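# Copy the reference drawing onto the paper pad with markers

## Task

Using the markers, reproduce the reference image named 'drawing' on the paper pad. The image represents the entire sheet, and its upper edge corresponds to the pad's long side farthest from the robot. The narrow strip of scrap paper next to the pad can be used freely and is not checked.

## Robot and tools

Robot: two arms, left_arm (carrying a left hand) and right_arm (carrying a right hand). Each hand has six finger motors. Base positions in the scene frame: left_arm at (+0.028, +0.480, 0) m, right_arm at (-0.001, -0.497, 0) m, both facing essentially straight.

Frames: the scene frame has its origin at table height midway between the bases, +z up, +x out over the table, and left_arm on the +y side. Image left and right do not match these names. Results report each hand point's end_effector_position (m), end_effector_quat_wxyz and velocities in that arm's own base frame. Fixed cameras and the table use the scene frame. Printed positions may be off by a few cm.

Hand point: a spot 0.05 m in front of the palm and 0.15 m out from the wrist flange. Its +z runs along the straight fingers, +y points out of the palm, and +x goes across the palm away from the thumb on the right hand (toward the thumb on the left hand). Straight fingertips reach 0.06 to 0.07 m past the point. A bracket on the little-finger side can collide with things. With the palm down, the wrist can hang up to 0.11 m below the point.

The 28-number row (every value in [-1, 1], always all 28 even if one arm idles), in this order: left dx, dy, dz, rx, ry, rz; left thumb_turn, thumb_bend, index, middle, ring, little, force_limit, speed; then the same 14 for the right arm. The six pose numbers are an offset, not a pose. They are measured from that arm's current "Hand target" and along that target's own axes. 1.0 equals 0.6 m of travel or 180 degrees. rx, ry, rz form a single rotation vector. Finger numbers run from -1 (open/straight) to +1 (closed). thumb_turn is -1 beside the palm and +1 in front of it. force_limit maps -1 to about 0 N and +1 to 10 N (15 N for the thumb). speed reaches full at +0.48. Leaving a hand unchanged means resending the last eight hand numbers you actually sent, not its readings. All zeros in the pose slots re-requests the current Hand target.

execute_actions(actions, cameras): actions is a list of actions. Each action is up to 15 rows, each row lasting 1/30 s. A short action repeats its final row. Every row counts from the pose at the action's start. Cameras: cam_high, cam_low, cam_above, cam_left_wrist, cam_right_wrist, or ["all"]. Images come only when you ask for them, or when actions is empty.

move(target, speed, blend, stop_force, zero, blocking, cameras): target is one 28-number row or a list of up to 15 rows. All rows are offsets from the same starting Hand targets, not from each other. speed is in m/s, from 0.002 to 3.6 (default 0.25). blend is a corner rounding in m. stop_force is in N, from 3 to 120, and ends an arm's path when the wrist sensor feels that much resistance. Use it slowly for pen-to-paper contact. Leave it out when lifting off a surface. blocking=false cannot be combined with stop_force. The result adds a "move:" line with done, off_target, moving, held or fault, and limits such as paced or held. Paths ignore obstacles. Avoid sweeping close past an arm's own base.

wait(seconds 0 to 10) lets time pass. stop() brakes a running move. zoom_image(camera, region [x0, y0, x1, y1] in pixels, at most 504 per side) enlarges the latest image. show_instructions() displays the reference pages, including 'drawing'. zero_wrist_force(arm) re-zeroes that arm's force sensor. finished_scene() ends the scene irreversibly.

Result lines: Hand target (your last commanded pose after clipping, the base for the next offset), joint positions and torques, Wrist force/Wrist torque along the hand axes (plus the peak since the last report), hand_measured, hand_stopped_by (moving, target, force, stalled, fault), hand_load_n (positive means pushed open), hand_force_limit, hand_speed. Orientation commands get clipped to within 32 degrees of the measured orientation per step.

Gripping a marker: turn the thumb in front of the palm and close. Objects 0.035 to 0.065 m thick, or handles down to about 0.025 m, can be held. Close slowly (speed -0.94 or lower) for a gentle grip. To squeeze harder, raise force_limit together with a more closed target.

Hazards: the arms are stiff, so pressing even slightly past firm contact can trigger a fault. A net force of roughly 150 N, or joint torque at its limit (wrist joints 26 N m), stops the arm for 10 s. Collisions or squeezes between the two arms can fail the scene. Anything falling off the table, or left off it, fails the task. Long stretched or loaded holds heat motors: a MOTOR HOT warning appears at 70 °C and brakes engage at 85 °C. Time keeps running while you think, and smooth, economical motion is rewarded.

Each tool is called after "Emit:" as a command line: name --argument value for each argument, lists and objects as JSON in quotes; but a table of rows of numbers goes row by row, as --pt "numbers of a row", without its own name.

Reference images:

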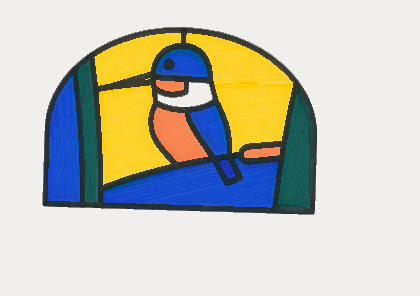

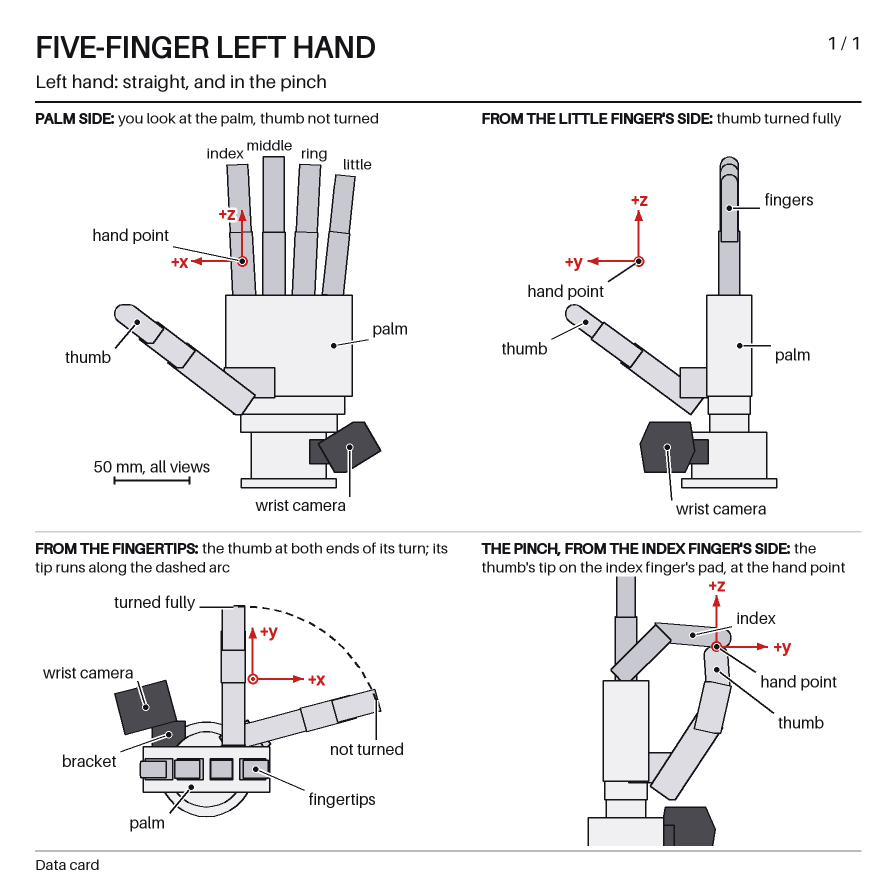

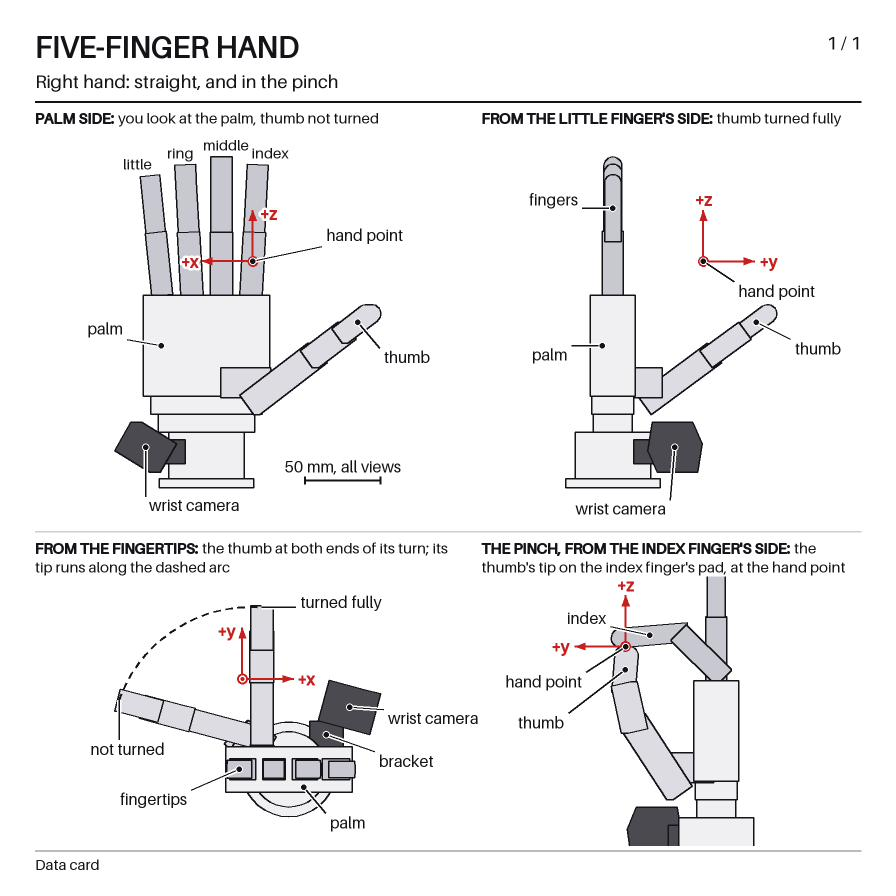

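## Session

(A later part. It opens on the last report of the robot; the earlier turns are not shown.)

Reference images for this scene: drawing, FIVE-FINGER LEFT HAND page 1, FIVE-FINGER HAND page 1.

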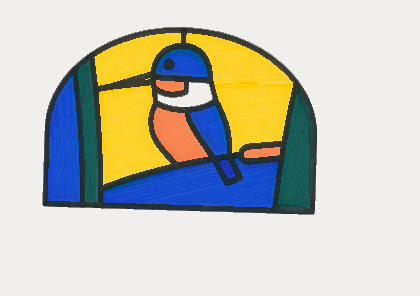

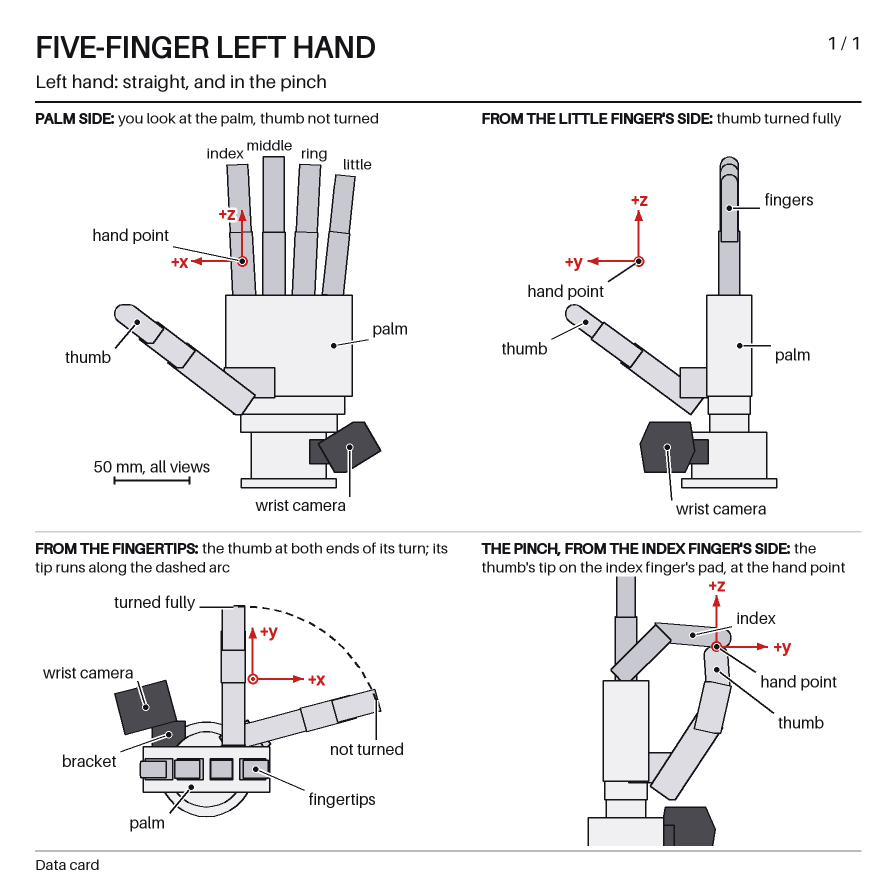

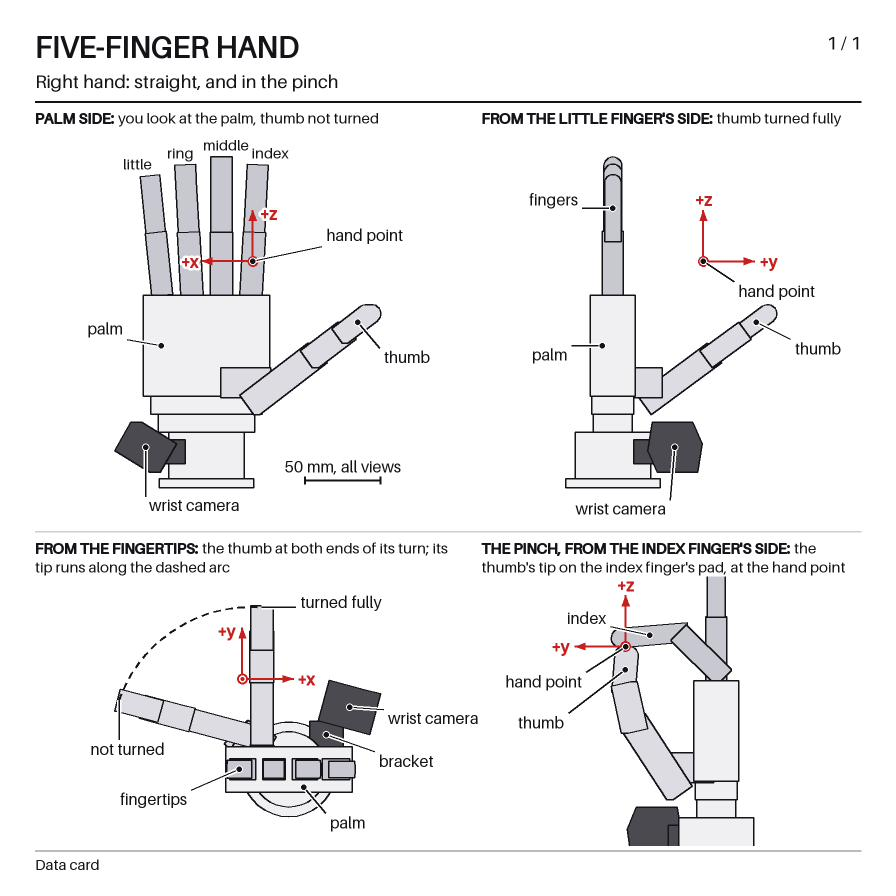

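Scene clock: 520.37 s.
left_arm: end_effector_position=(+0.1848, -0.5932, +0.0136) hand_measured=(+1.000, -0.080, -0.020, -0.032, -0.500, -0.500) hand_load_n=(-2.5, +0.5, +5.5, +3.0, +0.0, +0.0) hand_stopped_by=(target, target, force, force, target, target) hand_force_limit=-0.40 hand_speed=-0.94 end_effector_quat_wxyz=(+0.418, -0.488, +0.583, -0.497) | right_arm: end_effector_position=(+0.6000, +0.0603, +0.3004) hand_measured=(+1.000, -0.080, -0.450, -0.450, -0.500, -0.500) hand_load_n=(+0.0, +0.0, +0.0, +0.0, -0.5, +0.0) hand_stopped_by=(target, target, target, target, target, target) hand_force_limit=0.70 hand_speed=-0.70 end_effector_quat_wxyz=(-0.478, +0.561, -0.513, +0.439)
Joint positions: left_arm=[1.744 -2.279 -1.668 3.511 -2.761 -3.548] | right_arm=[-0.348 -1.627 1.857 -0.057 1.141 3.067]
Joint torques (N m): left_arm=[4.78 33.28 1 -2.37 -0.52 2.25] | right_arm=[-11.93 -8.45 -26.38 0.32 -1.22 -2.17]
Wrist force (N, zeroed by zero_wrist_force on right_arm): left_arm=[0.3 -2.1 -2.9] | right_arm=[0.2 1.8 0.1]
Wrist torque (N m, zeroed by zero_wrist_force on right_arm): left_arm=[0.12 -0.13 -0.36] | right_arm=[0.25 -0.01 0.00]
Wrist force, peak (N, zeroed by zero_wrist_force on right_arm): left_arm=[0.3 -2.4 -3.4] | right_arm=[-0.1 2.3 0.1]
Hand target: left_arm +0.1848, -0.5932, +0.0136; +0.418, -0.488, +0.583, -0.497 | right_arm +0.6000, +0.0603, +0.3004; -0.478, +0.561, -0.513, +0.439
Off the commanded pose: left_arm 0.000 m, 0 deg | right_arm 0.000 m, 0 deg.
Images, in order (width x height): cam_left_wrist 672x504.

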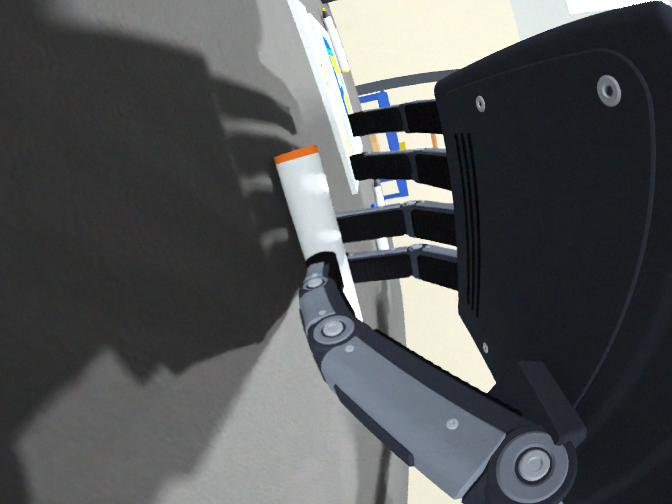

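Emit:
move --target '[0, -0.0823, -0.0130, 0, 0, 0, 1, -0.08, 0.32, 0.35, -0.5, -0.5, -0.4, -0.94, 0, 0, 0, 0, 0, 0, 1, -0.08, -0.45, -0.45, -0.5, -0.5, 0.7, -0.7]' --speed 0.05

Emit:
execute_actions --actions '[[[0,0,0,0,0,0,1,-0.08,0.4,0.35,-0.5,-0.5,0.7,-0.94,0,0,0,0,0,0,1,-0.08,-0.45,-0.45,-0.5,-0.5,0.7,-0.7]],[[0,0,0,0,0,0,1,-0.08,0.4,0.35,-0.5,-0.5,0.7,-0.94,0,0,0,0,0,0,1,-0.08,-0.45,-0.45,-0.5,-0.5,0.7,-0.7]]]' --cameras '["cam_low", "cam_left_wrist"]'

Emit:
zoom_image --camera "cam_low" --region '[560, 150, 680, 260]'

Scene clock: 522.13 s.
left_arm: end_effector_position=(+0.1848, -0.5933, +0.0636) hand_measured=(+1.000, -0.080, -0.020, -0.032, -0.500, -0.500) hand_load_n=(-1.5, +2.5, +5.0, +1.5, +0.0, +0.0) hand_stopped_by=(target, target, force, force, target, target) hand_force_limit=-0.40 hand_speed=-0.94 end_effector_quat_wxyz=(+0.418, -0.488, +0.583, -0.497) | right_arm: end_effector_position=(+0.6000, +0.0603, +0.3004) hand_measured=(+1.000, -0.080, -0.450, -0.450, -0.500, -0.500) hand_load_n=(+0.0, +0.0, +0.0, +0.0, +0.0, +0.0) hand_stopped_by=(target, target, target, target, target, target) hand_force_limit=0.70 hand_speed=-0.70 end_effector_quat_wxyz=(-0.478, +0.561, -0.513, +0.439)
Joint positions: left_arm=[1.744 -2.198 -1.648 3.411 -2.761 -3.548] | right_arm=[-0.348 -1.627 1.857 -0.057 1.141 3.067]
Joint torques (N m): left_arm=[4.38 54.29 26.8 -3.03 -0.27 -2.87] | right_arm=[-11.18 -8.46 -26.21 0.2 -1.27 -2.15]
Wrist force (N, zeroed by zero_wrist_force on right_arm): left_arm=[0.3 2.0 -2.4] | right_arm=[-0.2 2.0 0.3]
Wrist torque (N m, zeroed by zero_wrist_force on right_arm): left_arm=[0.09 -0.09 -0.43] | right_arm=[0.27 0.04 -0.02]
Wrist force, peak (N, zeroed by zero_wrist_force on right_arm): left_arm=[0.1 -2.3 -3.1] | right_arm=[0.0 2.2 0.4]
Hand target: left_arm +0.1848, -0.5933, +0.0636; +0.418, -0.488, +0.583, -0.497 | right_arm +0.6000, +0.0603, +0.3004; -0.478, +0.561, -0.513, +0.439
Off the commanded pose: left_arm 0.000 m, 0 deg | right_arm 0.000 m, 0 deg.
move: done

Scene clock: 523.33 s.
left_arm: end_effector_position=(+0.1848, -0.5933, +0.0636) hand_measured=(+1.000, -0.082, -0.010, -0.032, -0.500, -0.500) hand_load_n=(-3.0, +4.0, +9.0, +2.0, +0.0, +0.0) hand_stopped_by=(target, target, force, force, target, target) hand_force_limit=0.70 hand_speed=-0.94 end_effector_quat_wxyz=(+0.418, -0.488, +0.583, -0.497) | right_arm: end_effector_position=(+0.6000, +0.0603, +0.3004) hand_measured=(+1.000, -0.080, -0.450, -0.450, -0.500, -0.500) hand_load_n=(+0.0, +0.0, +0.0, +0.0, +0.0, +0.0) hand_stopped_by=(target, target, target, target, target, target) hand_force_limit=0.70 hand_speed=-0.70 end_effector_quat_wxyz=(-0.478, +0.561, -0.513, +0.439)
Joint positions: left_arm=[1.744 -2.198 -1.648 3.411 -2.761 -3.548] | right_arm=[-0.348 -1.627 1.857 -0.057 1.141 3.067]
Joint torques (N m): left_arm=[1.24 52.07 27 -2.77 -1.9 -2.82] | right_arm=[-11 -8.31 -26.79 0.28 -1.12 -1.98]
Wrist force (N, zeroed by zero_wrist_force on right_arm): left_arm=[0.4 1.8 -2.5] | right_arm=[0.0 2.0 0.3]
Wrist torque (N m, zeroed by zero_wrist_force on right_arm): left_arm=[0.05 -0.10 -0.41] | right_arm=[0.27 0.01 -0.01]
Wrist force, peak (N, zeroed by zero_wrist_force on right_arm): left_arm=[0.4 2.1 -2.6] | right_arm=[-0.1 2.2 0.2]
Hand target: left_arm +0.1848, -0.5933, +0.0636; +0.418, -0.488, +0.583, -0.497 | right_arm +0.6000, +0.0603, +0.3004; -0.478, +0.561, -0.513, +0.439
Off the commanded pose: left_arm 0.000 m, 0 deg | right_arm 0.000 m, 0 deg.
Images, in order (width x height): cam_low 896x504, cam_left_wrist 672x504.

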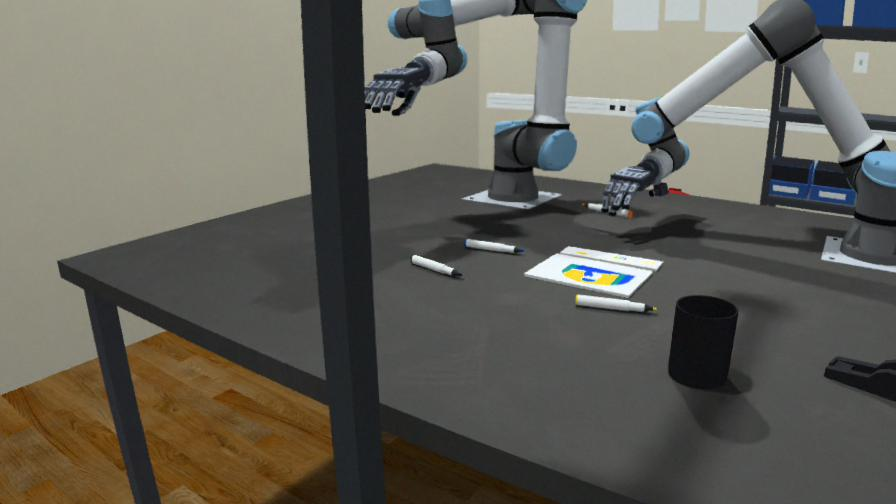

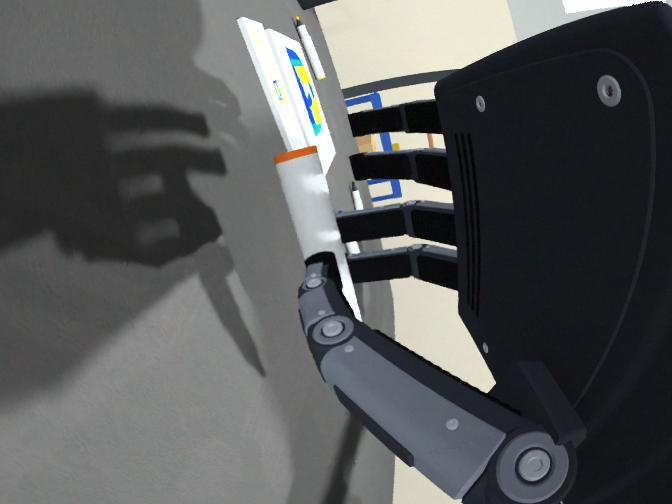

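Scaled by 4.200 from the camera's 896x504 image, which has a finer 1280x720 frame.

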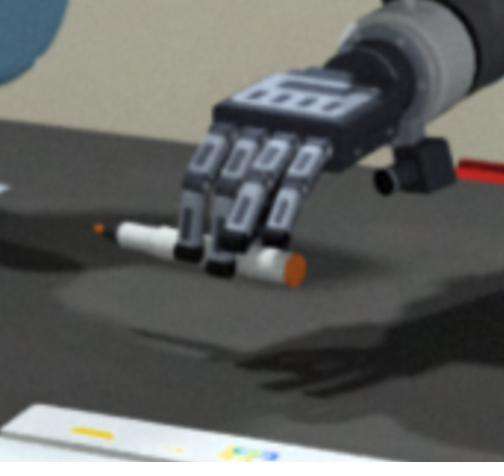

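Emit:
move --pt "-0.08993 -0.27222 0.05253 0 0 0 1 -0.08 0.4 0.35 -0.5 -0.5 0.7 -0.94 0 0 0 0 0 0 1 -0.08 -0.45 -0.45 -0.5 -0.5 0.7 -0.7" --pt "-0.30667 -0.18413 0.24198 -0.00873 -0.08684 0.49244 1 -0.08 0.4 0.35 -0.5 -0.5 0.7 -0.94 0 0 0 0 0 0 1 -0.08 -0.45 -0.45 -0.5 -0.5 0.7 -0.7" --speed 0.25 --cameras '["all"]'

Scene clock: 530.70 s.
left_arm: end_effector_position=(+0.3750, -0.4401, +0.1502) hand_measured=(+1.000, -0.082, -0.010, -0.032, -0.500, -0.500) hand_load_n=(-3.0, +3.5, +9.0, +1.5, +0.0, +0.0) hand_stopped_by=(target, target, force, force, target, target) hand_force_limit=0.70 hand_speed=-0.94 end_effector_quat_wxyz=(+0.707, -0.006, +0.707, +0.007) | right_arm: end_effector_position=(+0.6000, +0.0603, +0.3004) hand_measured=(+1.000, -0.080, -0.450, -0.450, -0.500, -0.500) hand_load_n=(+0.5, +0.0, +0.0, +0.0, +0.0, +0.0) hand_stopped_by=(target, target, target, target, target, target) hand_force_limit=0.70 hand_speed=-0.70 end_effector_quat_wxyz=(-0.478, +0.561, -0.513, +0.439)
Joint positions: left_arm=[2.074 -2.072 -1.776 3.848 -2.655 -1.57] | right_arm=[-0.348 -1.627 1.857 -0.057 1.141 3.067]
Joint torques (N m): left_arm=[6.44 26.74 2.89 2.98 0.98 3.2] | right_arm=[-11.18 -8.16 -26.26 0.14 -0.93 -2.05]
Wrist force (N, zeroed by zero_wrist_force on right_arm): left_arm=[-0.3 1.1 -1.8] | right_arm=[-0.3 1.9 0.2]
Wrist torque (N m, zeroed by zero_wrist_force on right_arm): left_arm=[0.10 0.17 -0.28] | right_arm=[0.26 0.05 -0.04]
Wrist force, peak (N, zeroed by zero_wrist_force on right_arm): left_arm=[0.9 3.3 -2.5] | right_arm=[0.0 2.2 0.5]
Hand target: left_arm +0.3750, -0.4401, +0.1502; +0.707, -0.006, +0.707, +0.007 | right_arm +0.6000, +0.0603, +0.3004; -0.478, +0.561, -0.513, +0.439
Off the commanded pose: left_arm 0.000 m, 0 deg | right_arm 0.000 m, 0 deg.
move: done

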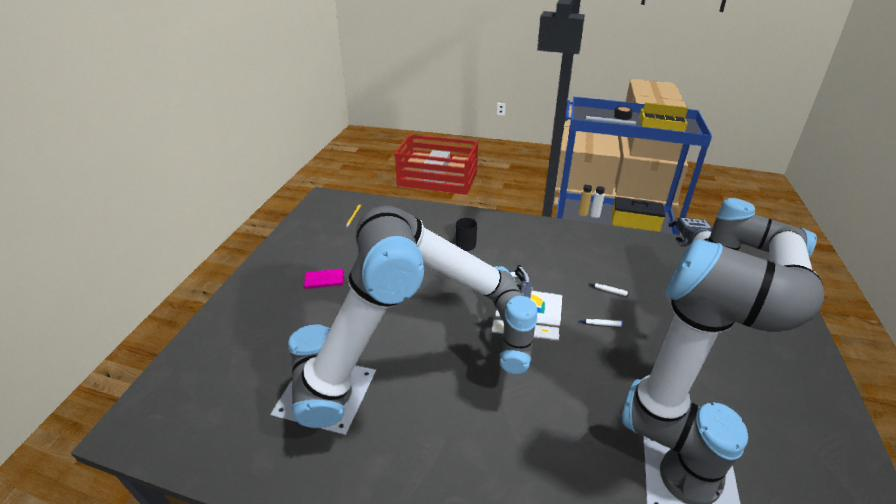

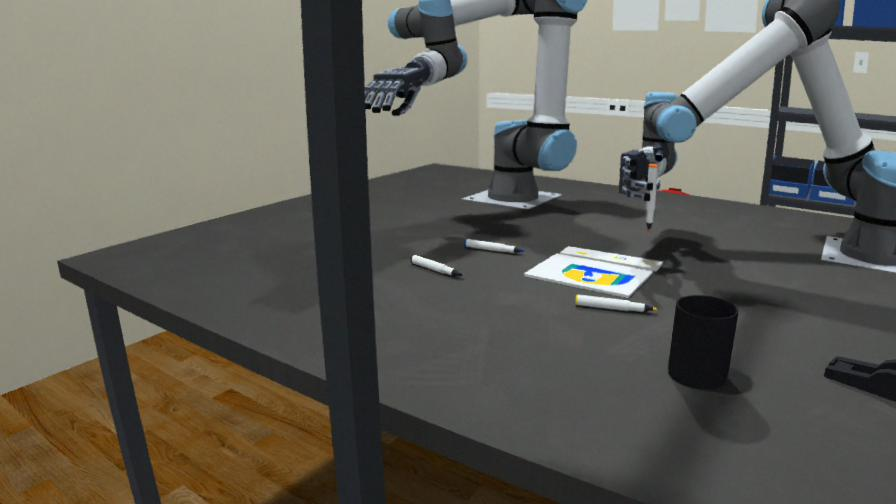

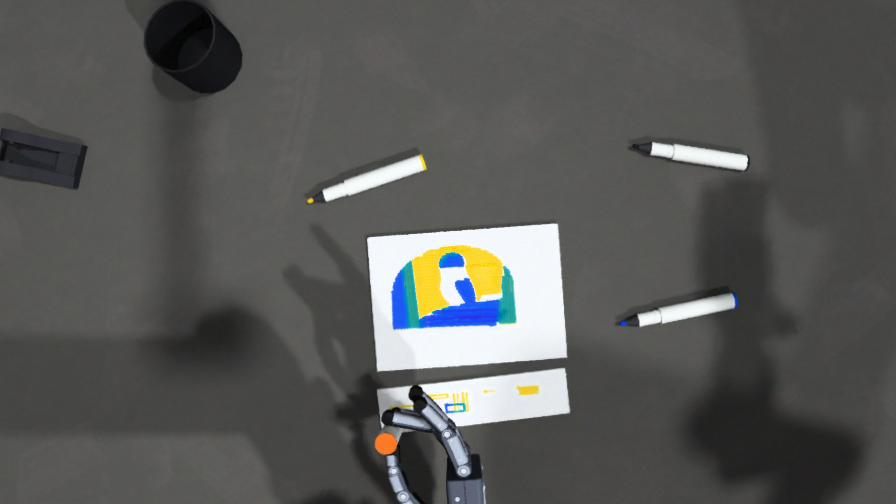

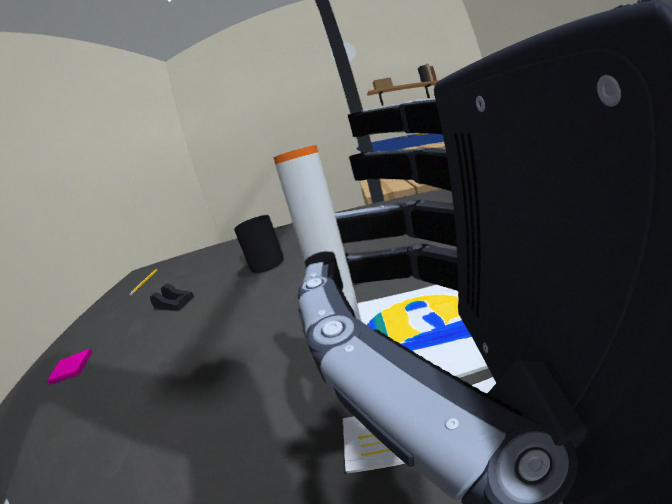

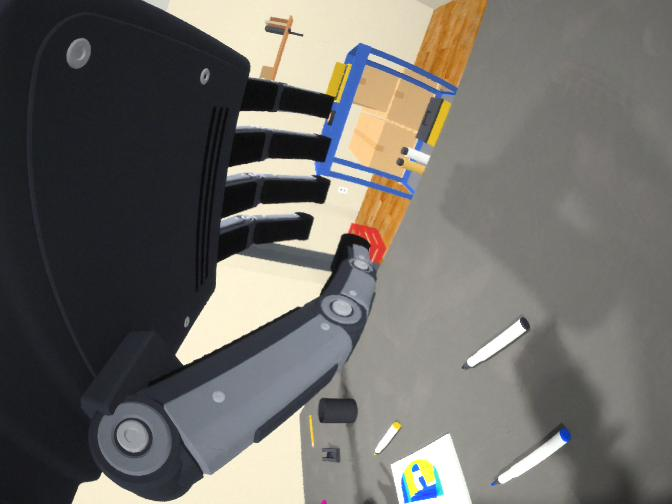

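Emit:
move --target '[0.0917, 0, 0, 0, 0, 0, 1, -0.08, 0.4, 0.35, -0.5, -0.5, 0.7, -0.94, 0, 0, 0, 0, 0, 0, 1, -0.08, -0.45, -0.45, -0.5, -0.5, 0.7, -0.7]' --speed 0.1 --stop_force 4 --cameras '["cam_low", "cam_above"]'

Emit:
zoom_image --camera "cam_low" --region '[560, 140, 700, 300]'

Emit:
zoom_image --camera "cam_above" --region '[340, 340, 500, 504]'

Scene clock: 532.50 s.
left_arm: end_effector_position=(+0.3751, -0.4400, +0.0952) hand_measured=(+1.000, -0.082, -0.010, -0.032, -0.500, -0.500) hand_load_n=(-3.0, +4.0, +8.5, +2.0, +0.0, +0.0) hand_stopped_by=(target, target, force, force, target, target) hand_force_limit=0.70 hand_speed=-0.94 end_effector_quat_wxyz=(+0.707, -0.006, +0.707, +0.007) | right_arm: end_effector_position=(+0.6000, +0.0603, +0.3004) hand_measured=(+1.000, -0.080, -0.450, -0.450, -0.500, -0.500) hand_load_n=(+0.0, +0.0, +0.0, +0.0, +0.0, +0.0) hand_stopped_by=(target, target, target, target, target, target) hand_force_limit=0.70 hand_speed=-0.70 end_effector_quat_wxyz=(-0.478, +0.561, -0.513, +0.439)
Joint positions: left_arm=[2.075 -2.164 -1.806 3.971 -2.655 -1.569] | right_arm=[-0.348 -1.627 1.857 -0.057 1.141 3.067]
Joint torques (N m): left_arm=[6.93 28.04 2 3.52 1 3.34] | right_arm=[-10.79 -7.81 -26.2 0.15 -0.97 -2.11]
Wrist force (N, zeroed by zero_wrist_force on right_arm): left_arm=[-0.1 0.9 -1.9] | right_arm=[0.1 2.0 0.2]
Wrist torque (N m, zeroed by zero_wrist_force on right_arm): left_arm=[0.06 0.13 -0.29] | right_arm=[0.26 0.00 0.00]
Wrist force, peak (N, zeroed by zero_wrist_force on right_arm): left_arm=[-0.4 1.0 -2.4] | right_arm=[0.0 2.2 0.5]
Hand target: left_arm +0.3751, -0.4400, +0.0952; +0.707, -0.006, +0.707, +0.007 | right_arm +0.6000, +0.0603, +0.3004; -0.478, +0.561, -0.513, +0.439
Off the commanded pose: left_arm 0.000 m, 0 deg | right_arm 0.000 m, 0 deg.
move: done
Images, in order (width x height): cam_low 896x504, cam_above 896x504.

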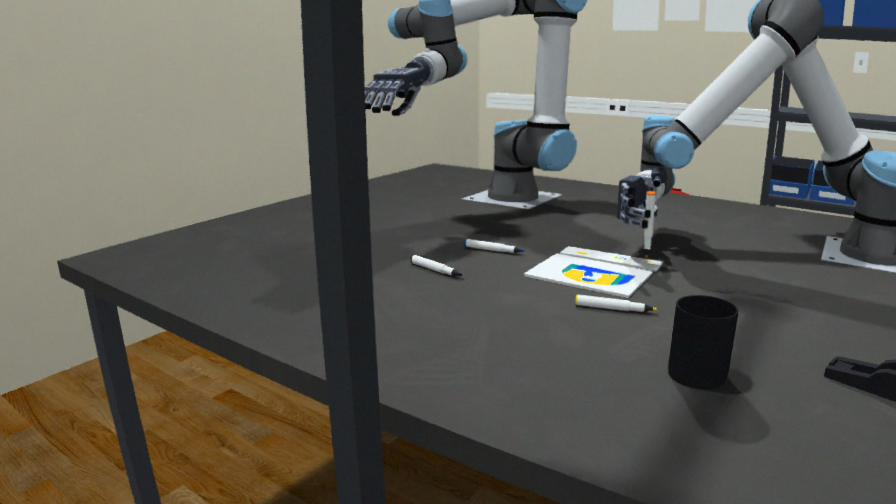

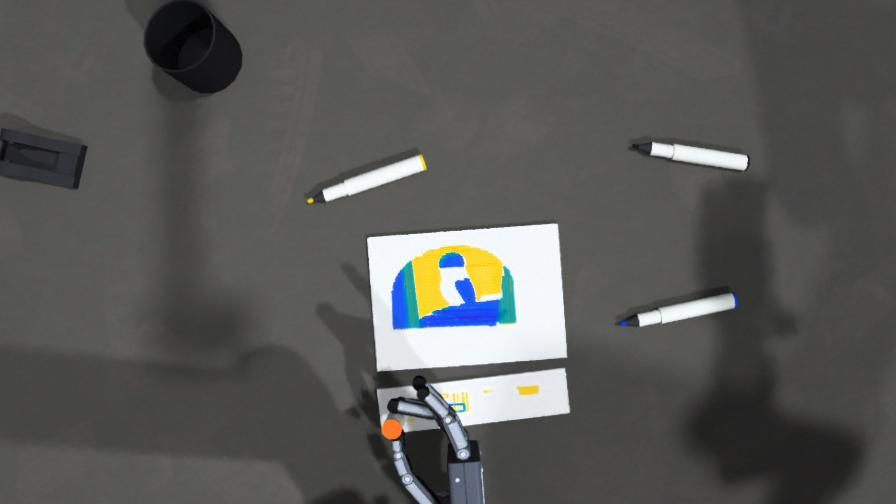

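Scaled by 3.150 from the camera's 896x504 image, which has a finer 1280x720 frame.

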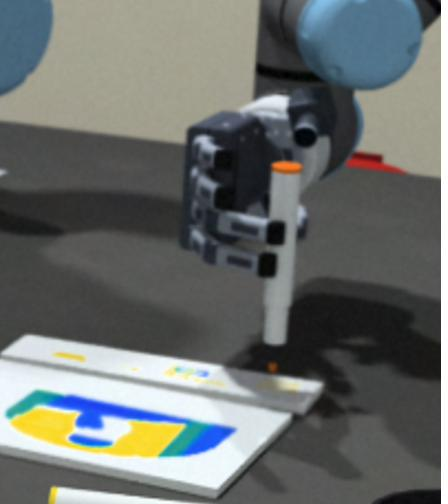

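Scaled by 3.073 from the camera's 896x504 image, which has a finer 1280x720 frame.

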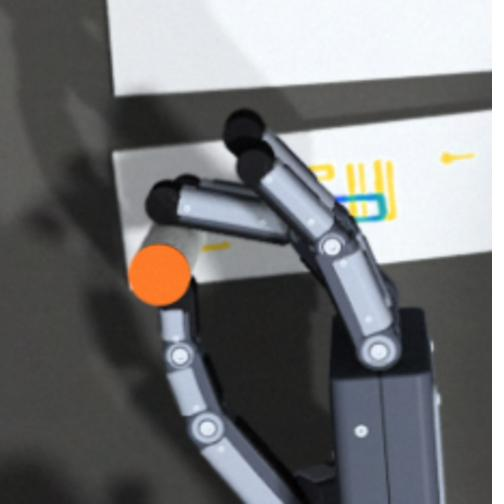

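Emit:
zero_wrist_force --arm "left_arm"

Emit:
move --target '[0.0700, 0, 0, 0, 0, 0, 1, -0.08, 0.4, 0.35, -0.5, -0.5, 0.7, -0.94, 0, 0, 0, 0, 0, 0, 1, -0.08, -0.45, -0.45, -0.5, -0.5, 0.7, -0.7]' --speed 0.006 --stop_force 3 --cameras '["cam_low", "cam_above"]'

Emit:
zoom_image --camera "cam_low" --region '[560, 140, 700, 300]'

Wrist force sensor zeroed.

Scene clock: 536.30 s.
left_arm: end_effector_position=(+0.3751, -0.4400, +0.0822) hand_measured=(+1.000, -0.082, -0.010, -0.032, -0.500, -0.500) hand_load_n=(-3.5, +3.5, +9.0, +2.0, +0.0, +0.0) hand_stopped_by=(target, target, force, force, target, target) hand_force_limit=0.70 hand_speed=-0.94 end_effector_quat_wxyz=(+0.707, -0.006, +0.707, +0.007) | right_arm: end_effector_position=(+0.6000, +0.0603, +0.3004) hand_measured=(+1.000, -0.080, -0.450, -0.450, -0.500, -0.500) hand_load_n=(+0.0, +0.5, +0.0, +0.0, +0.0, +0.0) hand_stopped_by=(target, target, target, target, target, target) hand_force_limit=0.70 hand_speed=-0.70 end_effector_quat_wxyz=(-0.478, +0.561, -0.513, +0.439)
Joint positions: left_arm=[2.075 -2.188 -1.811 3.999 -2.655 -1.569] | right_arm=[-0.348 -1.627 1.857 -0.057 1.141 3.067]
Joint torques (N m): left_arm=[5.73 49.58 14.96 -2.15 0.48 -1.94] | right_arm=[-10.1 -8.23 -26.24 0.02 -0.97 -2.13]
Wrist force (N, zeroed by zero_wrist_force): left_arm=[-3.8 0.0 0.2] | right_arm=[-0.2 1.8 0.4]
Wrist torque (N m, zeroed by zero_wrist_force): left_arm=[0.02 0.02 -0.02] | right_arm=[0.24 0.04 -0.03]
Wrist force, peak (N, zeroed by zero_wrist_force): left_arm=[-5.4 -0.1 0.6] | right_arm=[-0.3 2.2 0.3]
Hand target: left_arm +0.3751, -0.4400, +0.0822; +0.707, -0.006, +0.707, +0.007 (not the last commanded pose) | right_arm +0.6000, +0.0603, +0.3004; -0.478, +0.561, -0.513, +0.439
Off the commanded pose: left_arm 0.029 m, 0 deg | right_arm 0.000 m, 0 deg.
move: contact (left_arm)
Images, in order (width x height): cam_low 896x504, cam_above 896x504.

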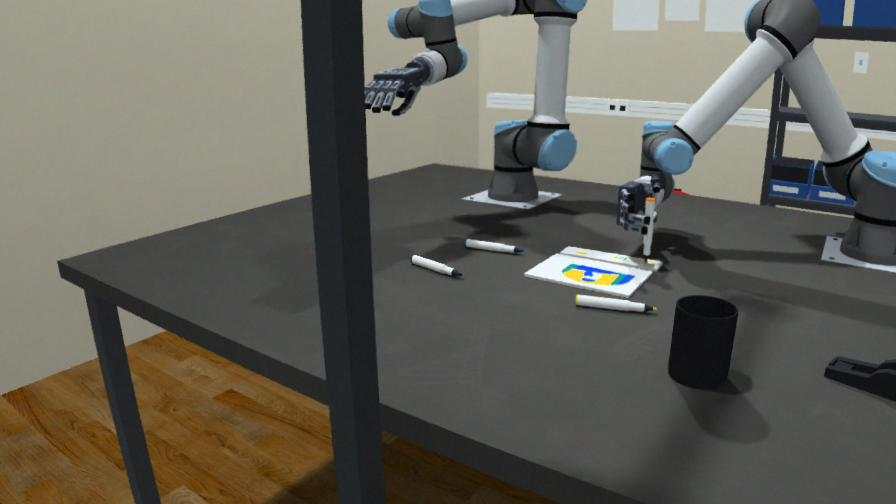

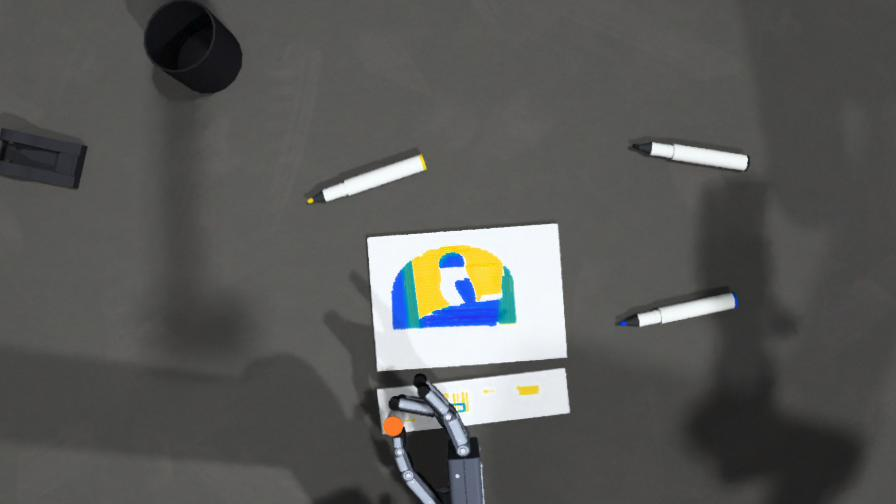

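Scaled by 3.150 from the camera's 896x504 image, which has a finer 1280x720 frame.

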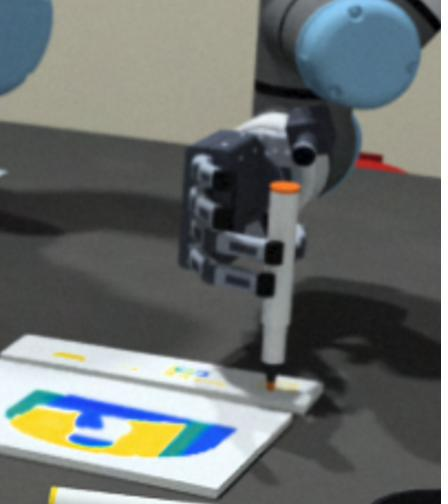

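Emit:
move --pt "-0.0006 0 0 0 0 0 1 -0.08 0.4 0.35 -0.5 -0.5 0.7 -0.94 0 0 0 0 0 0 1 -0.08 -0.45 -0.45 -0.5 -0.5 0.7 -0.7" --pt "-0.0006 -0.025 0 0 0 0 1 -0.08 0.4 0.35 -0.5 -0.5 0.7 -0.94 0 0 0 0 0 0 1 -0.08 -0.45 -0.45 -0.5 -0.5 0.7 -0.7" --speed 0.04

Emit:
move --pt "-0.01 0 0 0 0 0 1 -0.08 0.4 0.35 -0.5 -0.5 0.7 -0.94 0 0 0 0 0 0 1 -0.08 -0.45 -0.45 -0.5 -0.5 0.7 -0.7" --pt "-0.05 0.05 -0.2 0 0 0 1 -0.08 0.4 0.35 -0.5 -0.5 0.7 -0.94 0 0 0 0 0 0 1 -0.08 -0.45 -0.45 -0.5 -0.5 0.7 -0.7" --speed 0.2 --cameras '["cam_above", "cam_low"]'

Emit:
zoom_image --camera "cam_above" --region '[360, 360, 480, 440]'

Scene clock: 538.30 s.
left_arm: end_effector_position=(+0.3753, -0.4550, +0.0826) hand_measured=(+1.000, -0.082, -0.010, -0.032, -0.500, -0.500) hand_load_n=(-3.0, +3.5, +8.5, +2.0, +0.0, +0.0) hand_stopped_by=(target, target, force, force, target, target) hand_force_limit=0.70 hand_speed=-0.94 end_effector_quat_wxyz=(+0.707, -0.006, +0.707, +0.007) | right_arm: end_effector_position=(+0.6000, +0.0603, +0.3004) hand_measured=(+1.000, -0.080, -0.450, -0.450, -0.500, -0.500) hand_load_n=(+0.0, +0.0, +0.0, +0.0, +0.0, +0.0) hand_stopped_by=(target, target, target, target, target, target) hand_force_limit=0.70 hand_speed=-0.70 end_effector_quat_wxyz=(-0.478, +0.561, -0.513, +0.439)
Joint positions: left_arm=[2.061 -2.211 -1.764 3.975 -2.669 -1.569] | right_arm=[-0.348 -1.627 1.857 -0.057 1.141 3.067]
Joint torques (N m): left_arm=[-7.36 30.07 27.16 -1.64 -1.57 -3.08] | right_arm=[-10.03 -8.2 -25.76 0.03 -0.86 -2.13]
Wrist force (N, zeroed by zero_wrist_force): left_arm=[-0.6 0.4 0.1] | right_arm=[-0.2 1.9 0.4]
Wrist torque (N m, zeroed by zero_wrist_force): left_arm=[0.02 -0.02 0.03] | right_arm=[0.23 0.04 -0.02]
Wrist force, peak (N, zeroed by zero_wrist_force): left_arm=[-3.8 0.0 0.4] | right_arm=[0.0 2.3 0.3]
Hand target: left_arm +0.3753, -0.4550, +0.0826; +0.707, -0.006, +0.707, +0.007 | right_arm +0.6000, +0.0603, +0.3004; -0.478, +0.561, -0.513, +0.439
Off the commanded pose: left_arm 0.000 m, 0 deg | right_arm 0.000 m, 0 deg.
move: done

Scene clock: 539.57 s.
left_arm: end_effector_position=(+0.3593, -0.4513, +0.0918) hand_measured=(+1.000, -0.082, -0.010, -0.032, -0.500, -0.500) hand_load_n=(-3.0, +4.0, +8.5, +1.5, +0.0, +0.0) hand_stopped_by=(target, target, force, force, target, target) hand_force_limit=0.70 hand_speed=-0.94 end_effector_quat_wxyz=(+0.707, -0.006, +0.707, +0.006) | right_arm: end_effector_position=(+0.6000, +0.0603, +0.3004) hand_measured=(+1.000, -0.080, -0.450, -0.450, -0.500, -0.500) hand_load_n=(+0.0, +0.0, +0.0, +0.0, +0.0, +0.0) hand_stopped_by=(target, target, target, target, target, target) hand_force_limit=0.70 hand_speed=-0.70 end_effector_quat_wxyz=(-0.478, +0.561, -0.513, +0.439)
Joint positions: left_arm=[2.037 -2.183 -1.784 3.967 -2.693 -1.57] | right_arm=[-0.348 -1.627 1.857 -0.057 1.141 3.067]
Joint torques (N m): left_arm=[8.27 30.36 25.36 -1.98 1.39 2.53] | right_arm=[-10.44 -8.16 -26.3 0.04 -0.89 -2.11]
Wrist force (N, zeroed by zero_wrist_force): left_arm=[0.2 0.1 -0.1] | right_arm=[0.0 2.0 0.3]
Wrist torque (N m, zeroed by zero_wrist_force): left_arm=[0.03 -0.04 0.11] | right_arm=[0.26 0.02 -0.01]
Wrist force, peak (N, zeroed by zero_wrist_force): left_arm=[-0.9 0.0 -5.3] | right_arm=[0.0 2.2 0.4]
Hand target: left_arm +0.3594, -0.4513, +0.0917; +0.707, -0.006, +0.707, +0.007 (not the last commanded pose) | right_arm +0.6000, +0.0603, +0.3004; -0.478, +0.561, -0.513, +0.439
Off the commanded pose: left_arm 0.109 m, 0 deg | right_arm 0.000 m, 0 deg.
move: held (left_arm; a check stopped the path); path passed 1 of 2 targets; limits=held
pose unreachable (left arm): on one or more control steps of this call, first in action 0 (counted from 0), this arm could not follow its commanded pose, so it was not sent that pose on those steps. It may still have moved: this result reports where it is.
cause: moving toward the commanded pose would bring two parts of the arm too close to each other (joints 4 (wrist 1) to 6 (wrist 3) lie between them).
Images, in order (width x height): cam_low 896x504, cam_above 896x504.

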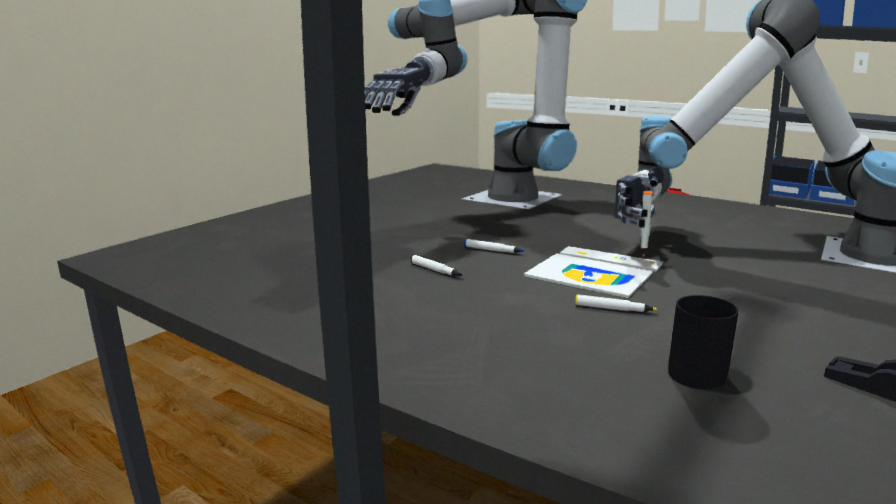

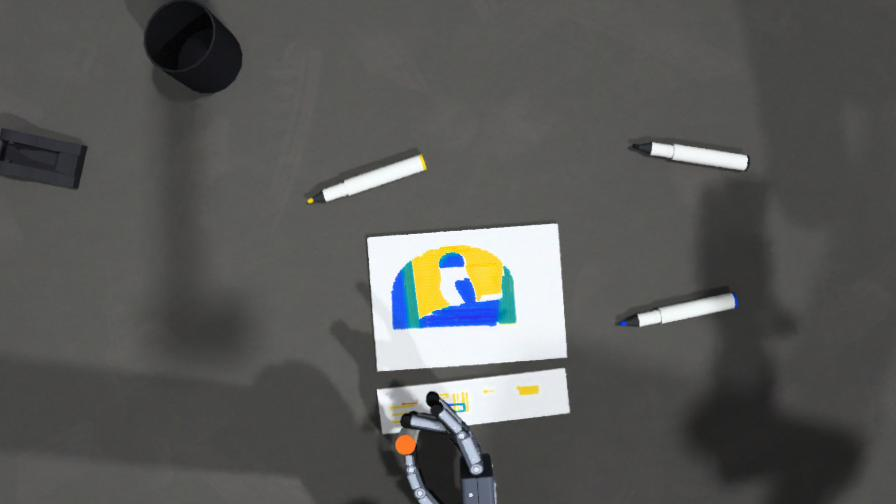

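Scaled by 4.200 from the camera's 896x504 image, which has a finer 1280x720 frame.

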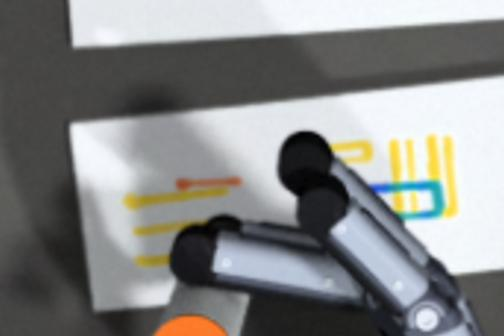

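Emit:
move --pt "-0.0083 -0.0300 0.06 0 0 0 1 -0.08 0.4 0.35 -0.5 -0.5 0.7 -0.94 0 0 0 0 0 0 1 -0.08 -0.45 -0.45 -0.5 -0.5 0.7 -0.7" --pt "-0.0083 -0.07907 0.22738 0 0 0 1 -0.08 0.4 0.35 -0.5 -0.5 0.7 -0.94 0 0 0 0 0 0 1 -0.08 -0.45 -0.45 -0.5 -0.5 0.7 -0.7" --pt "0.0063 -0.07907 0.22738 0 0 0 1 -0.08 0.4 0.35 -0.5 -0.5 0.7 -0.94 0 0 0 0 0 0 1 -0.08 -0.45 -0.45 -0.5 -0.5 0.7 -0.7" --speed 0.12 --cameras '["cam_above", "cam_low"]'

Emit:
zero_wrist_force --arm "left_arm"

Scene clock: 544.33 s.
left_arm: end_effector_position=(+0.4966, -0.4964, +0.0880) hand_measured=(+1.000, -0.082, -0.010, -0.032, -0.500, -0.500) hand_load_n=(-3.0, +3.5, +9.0, +1.5, +0.0, +0.0) hand_stopped_by=(target, target, force, force, target, target) hand_force_limit=0.70 hand_speed=-0.94 end_effector_quat_wxyz=(+0.707, -0.006, +0.707, +0.006) | right_arm: end_effector_position=(+0.6000, +0.0603, +0.3004) hand_measured=(+1.000, -0.080, -0.450, -0.450, -0.500, -0.500) hand_load_n=(+0.0, +0.0, +0.0, +0.0, +0.0, +0.0) hand_stopped_by=(target, target, target, target, target, target) hand_force_limit=0.70 hand_speed=-0.70 end_effector_quat_wxyz=(-0.478, +0.561, -0.513, +0.439)
Joint positions: left_arm=[2.205 -2.34 -1.49 3.831 -2.524 -1.57] | right_arm=[-0.348 -1.627 1.857 -0.057 1.141 3.067]
Joint torques (N m): left_arm=[6.45 37.9 4.08 3.32 1.15 0.04] | right_arm=[-9.82 -8.74 -25.63 0.03 -0.64 -2.12]
Wrist force (N, zeroed by zero_wrist_force): left_arm=[0.2 -0.3 -0.2] | right_arm=[0.0 1.6 0.1]
Wrist torque (N m, zeroed by zero_wrist_force): left_arm=[-0.02 -0.05 0.18] | right_arm=[0.22 0.02 -0.02]
Wrist force, peak (N, zeroed by zero_wrist_force): left_arm=[0.0 -0.4 0.9] | right_arm=[-0.1 2.2 0.4]
Hand target: left_arm +0.4966, -0.4964, +0.0879; +0.707, -0.006, +0.707, +0.007 | right_arm +0.6000, +0.0603, +0.3004; -0.478, +0.561, -0.513, +0.439
Off the commanded pose: left_arm 0.000 m, 0 deg | right_arm 0.000 m, 0 deg.
move: done
Images, in order (width x height): cam_low 896x504, cam_above 896x504.

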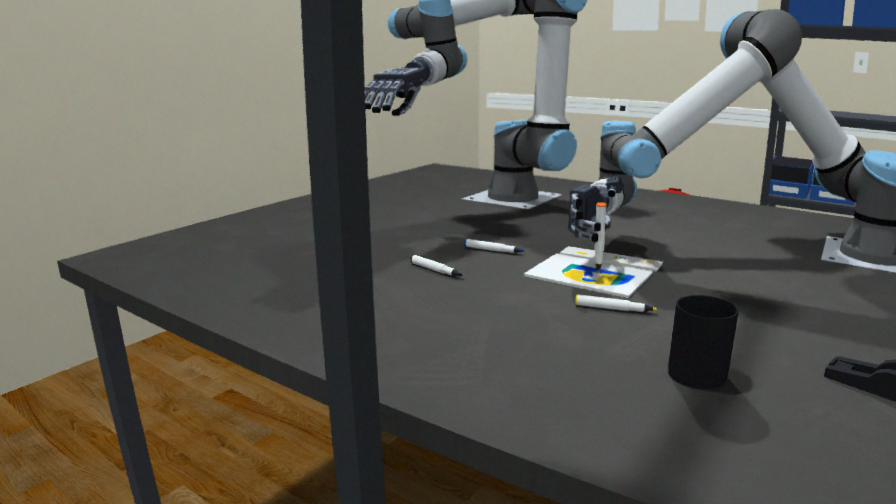

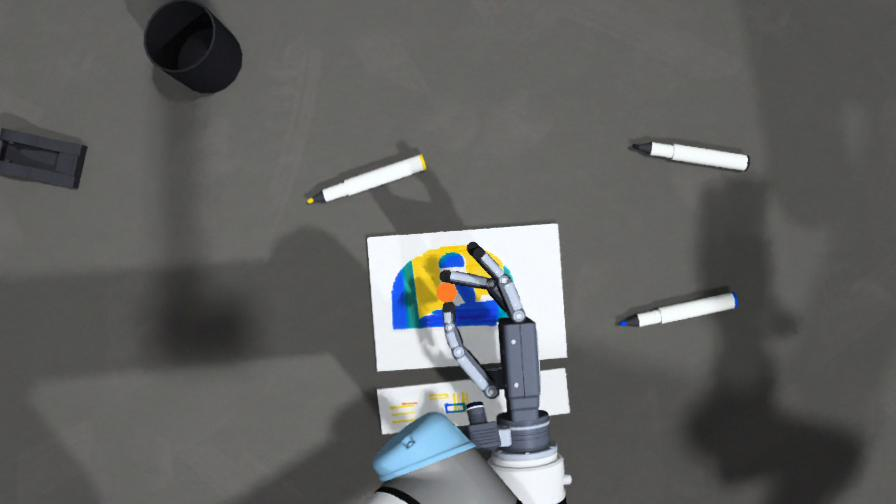

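Wrist force sensor zeroed.

Emit:
move --target '[0.0130, 0, 0, 0, 0, 0, 1, -0.08, 0.4, 0.35, -0.5, -0.5, 0.7, -0.94, 0, 0, 0, 0, 0, 0, 1, -0.08, -0.45, -0.45, -0.5, -0.5, 0.7, -0.7]' --speed 0.004 --stop_force 3

Scene clock: 547.07 s.
left_arm: end_effector_position=(+0.4966, -0.4964, +0.0826) hand_measured=(+1.000, -0.082, -0.010, -0.032, -0.500, -0.500) hand_load_n=(-3.5, +3.5, +9.0, +2.0, +0.0, -0.5) hand_stopped_by=(target, target, force, force, target, target) hand_force_limit=0.70 hand_speed=-0.94 end_effector_quat_wxyz=(+0.707, -0.006, +0.707, +0.007) | right_arm: end_effector_position=(+0.6000, +0.0603, +0.3004) hand_measured=(+1.000, -0.080, -0.450, -0.450, -0.500, -0.500) hand_load_n=(+0.0, +0.0, +0.0, +0.0, +0.0, +0.0) hand_stopped_by=(target, target, target, target, target, target) hand_force_limit=0.70 hand_speed=-0.70 end_effector_quat_wxyz=(-0.478, +0.561, -0.513, +0.439)
Joint positions: left_arm=[2.205 -2.348 -1.492 3.84 -2.524 -1.57] | right_arm=[-0.348 -1.627 1.857 -0.057 1.141 3.067]
Joint torques (N m): left_arm=[6.12 58.12 13.65 -2.1 0.82 2.8] | right_arm=[-9.48 -7.4 -25.49 -0.08 -0.69 -2.14]
Wrist force (N, zeroed by zero_wrist_force): left_arm=[-3.7 0.1 0.5] | right_arm=[0.1 2.0 0.4]
Wrist torque (N m, zeroed by zero_wrist_force): left_arm=[0.01 0.02 -0.02] | right_arm=[0.25 0.01 -0.01]
Wrist force, peak (N, zeroed by zero_wrist_force): left_arm=[-4.8 0.1 0.7] | right_arm=[-0.1 2.2 0.3]
Hand target: left_arm +0.4966, -0.4964, +0.0826; +0.707, -0.006, +0.707, +0.006 (not the last commanded pose) | right_arm +0.6000, +0.0603, +0.3004; -0.478, +0.561, -0.513, +0.439
Off the commanded pose: left_arm 0.002 m, 0 deg | right_arm 0.000 m, 0 deg.
move: contact (left_arm)


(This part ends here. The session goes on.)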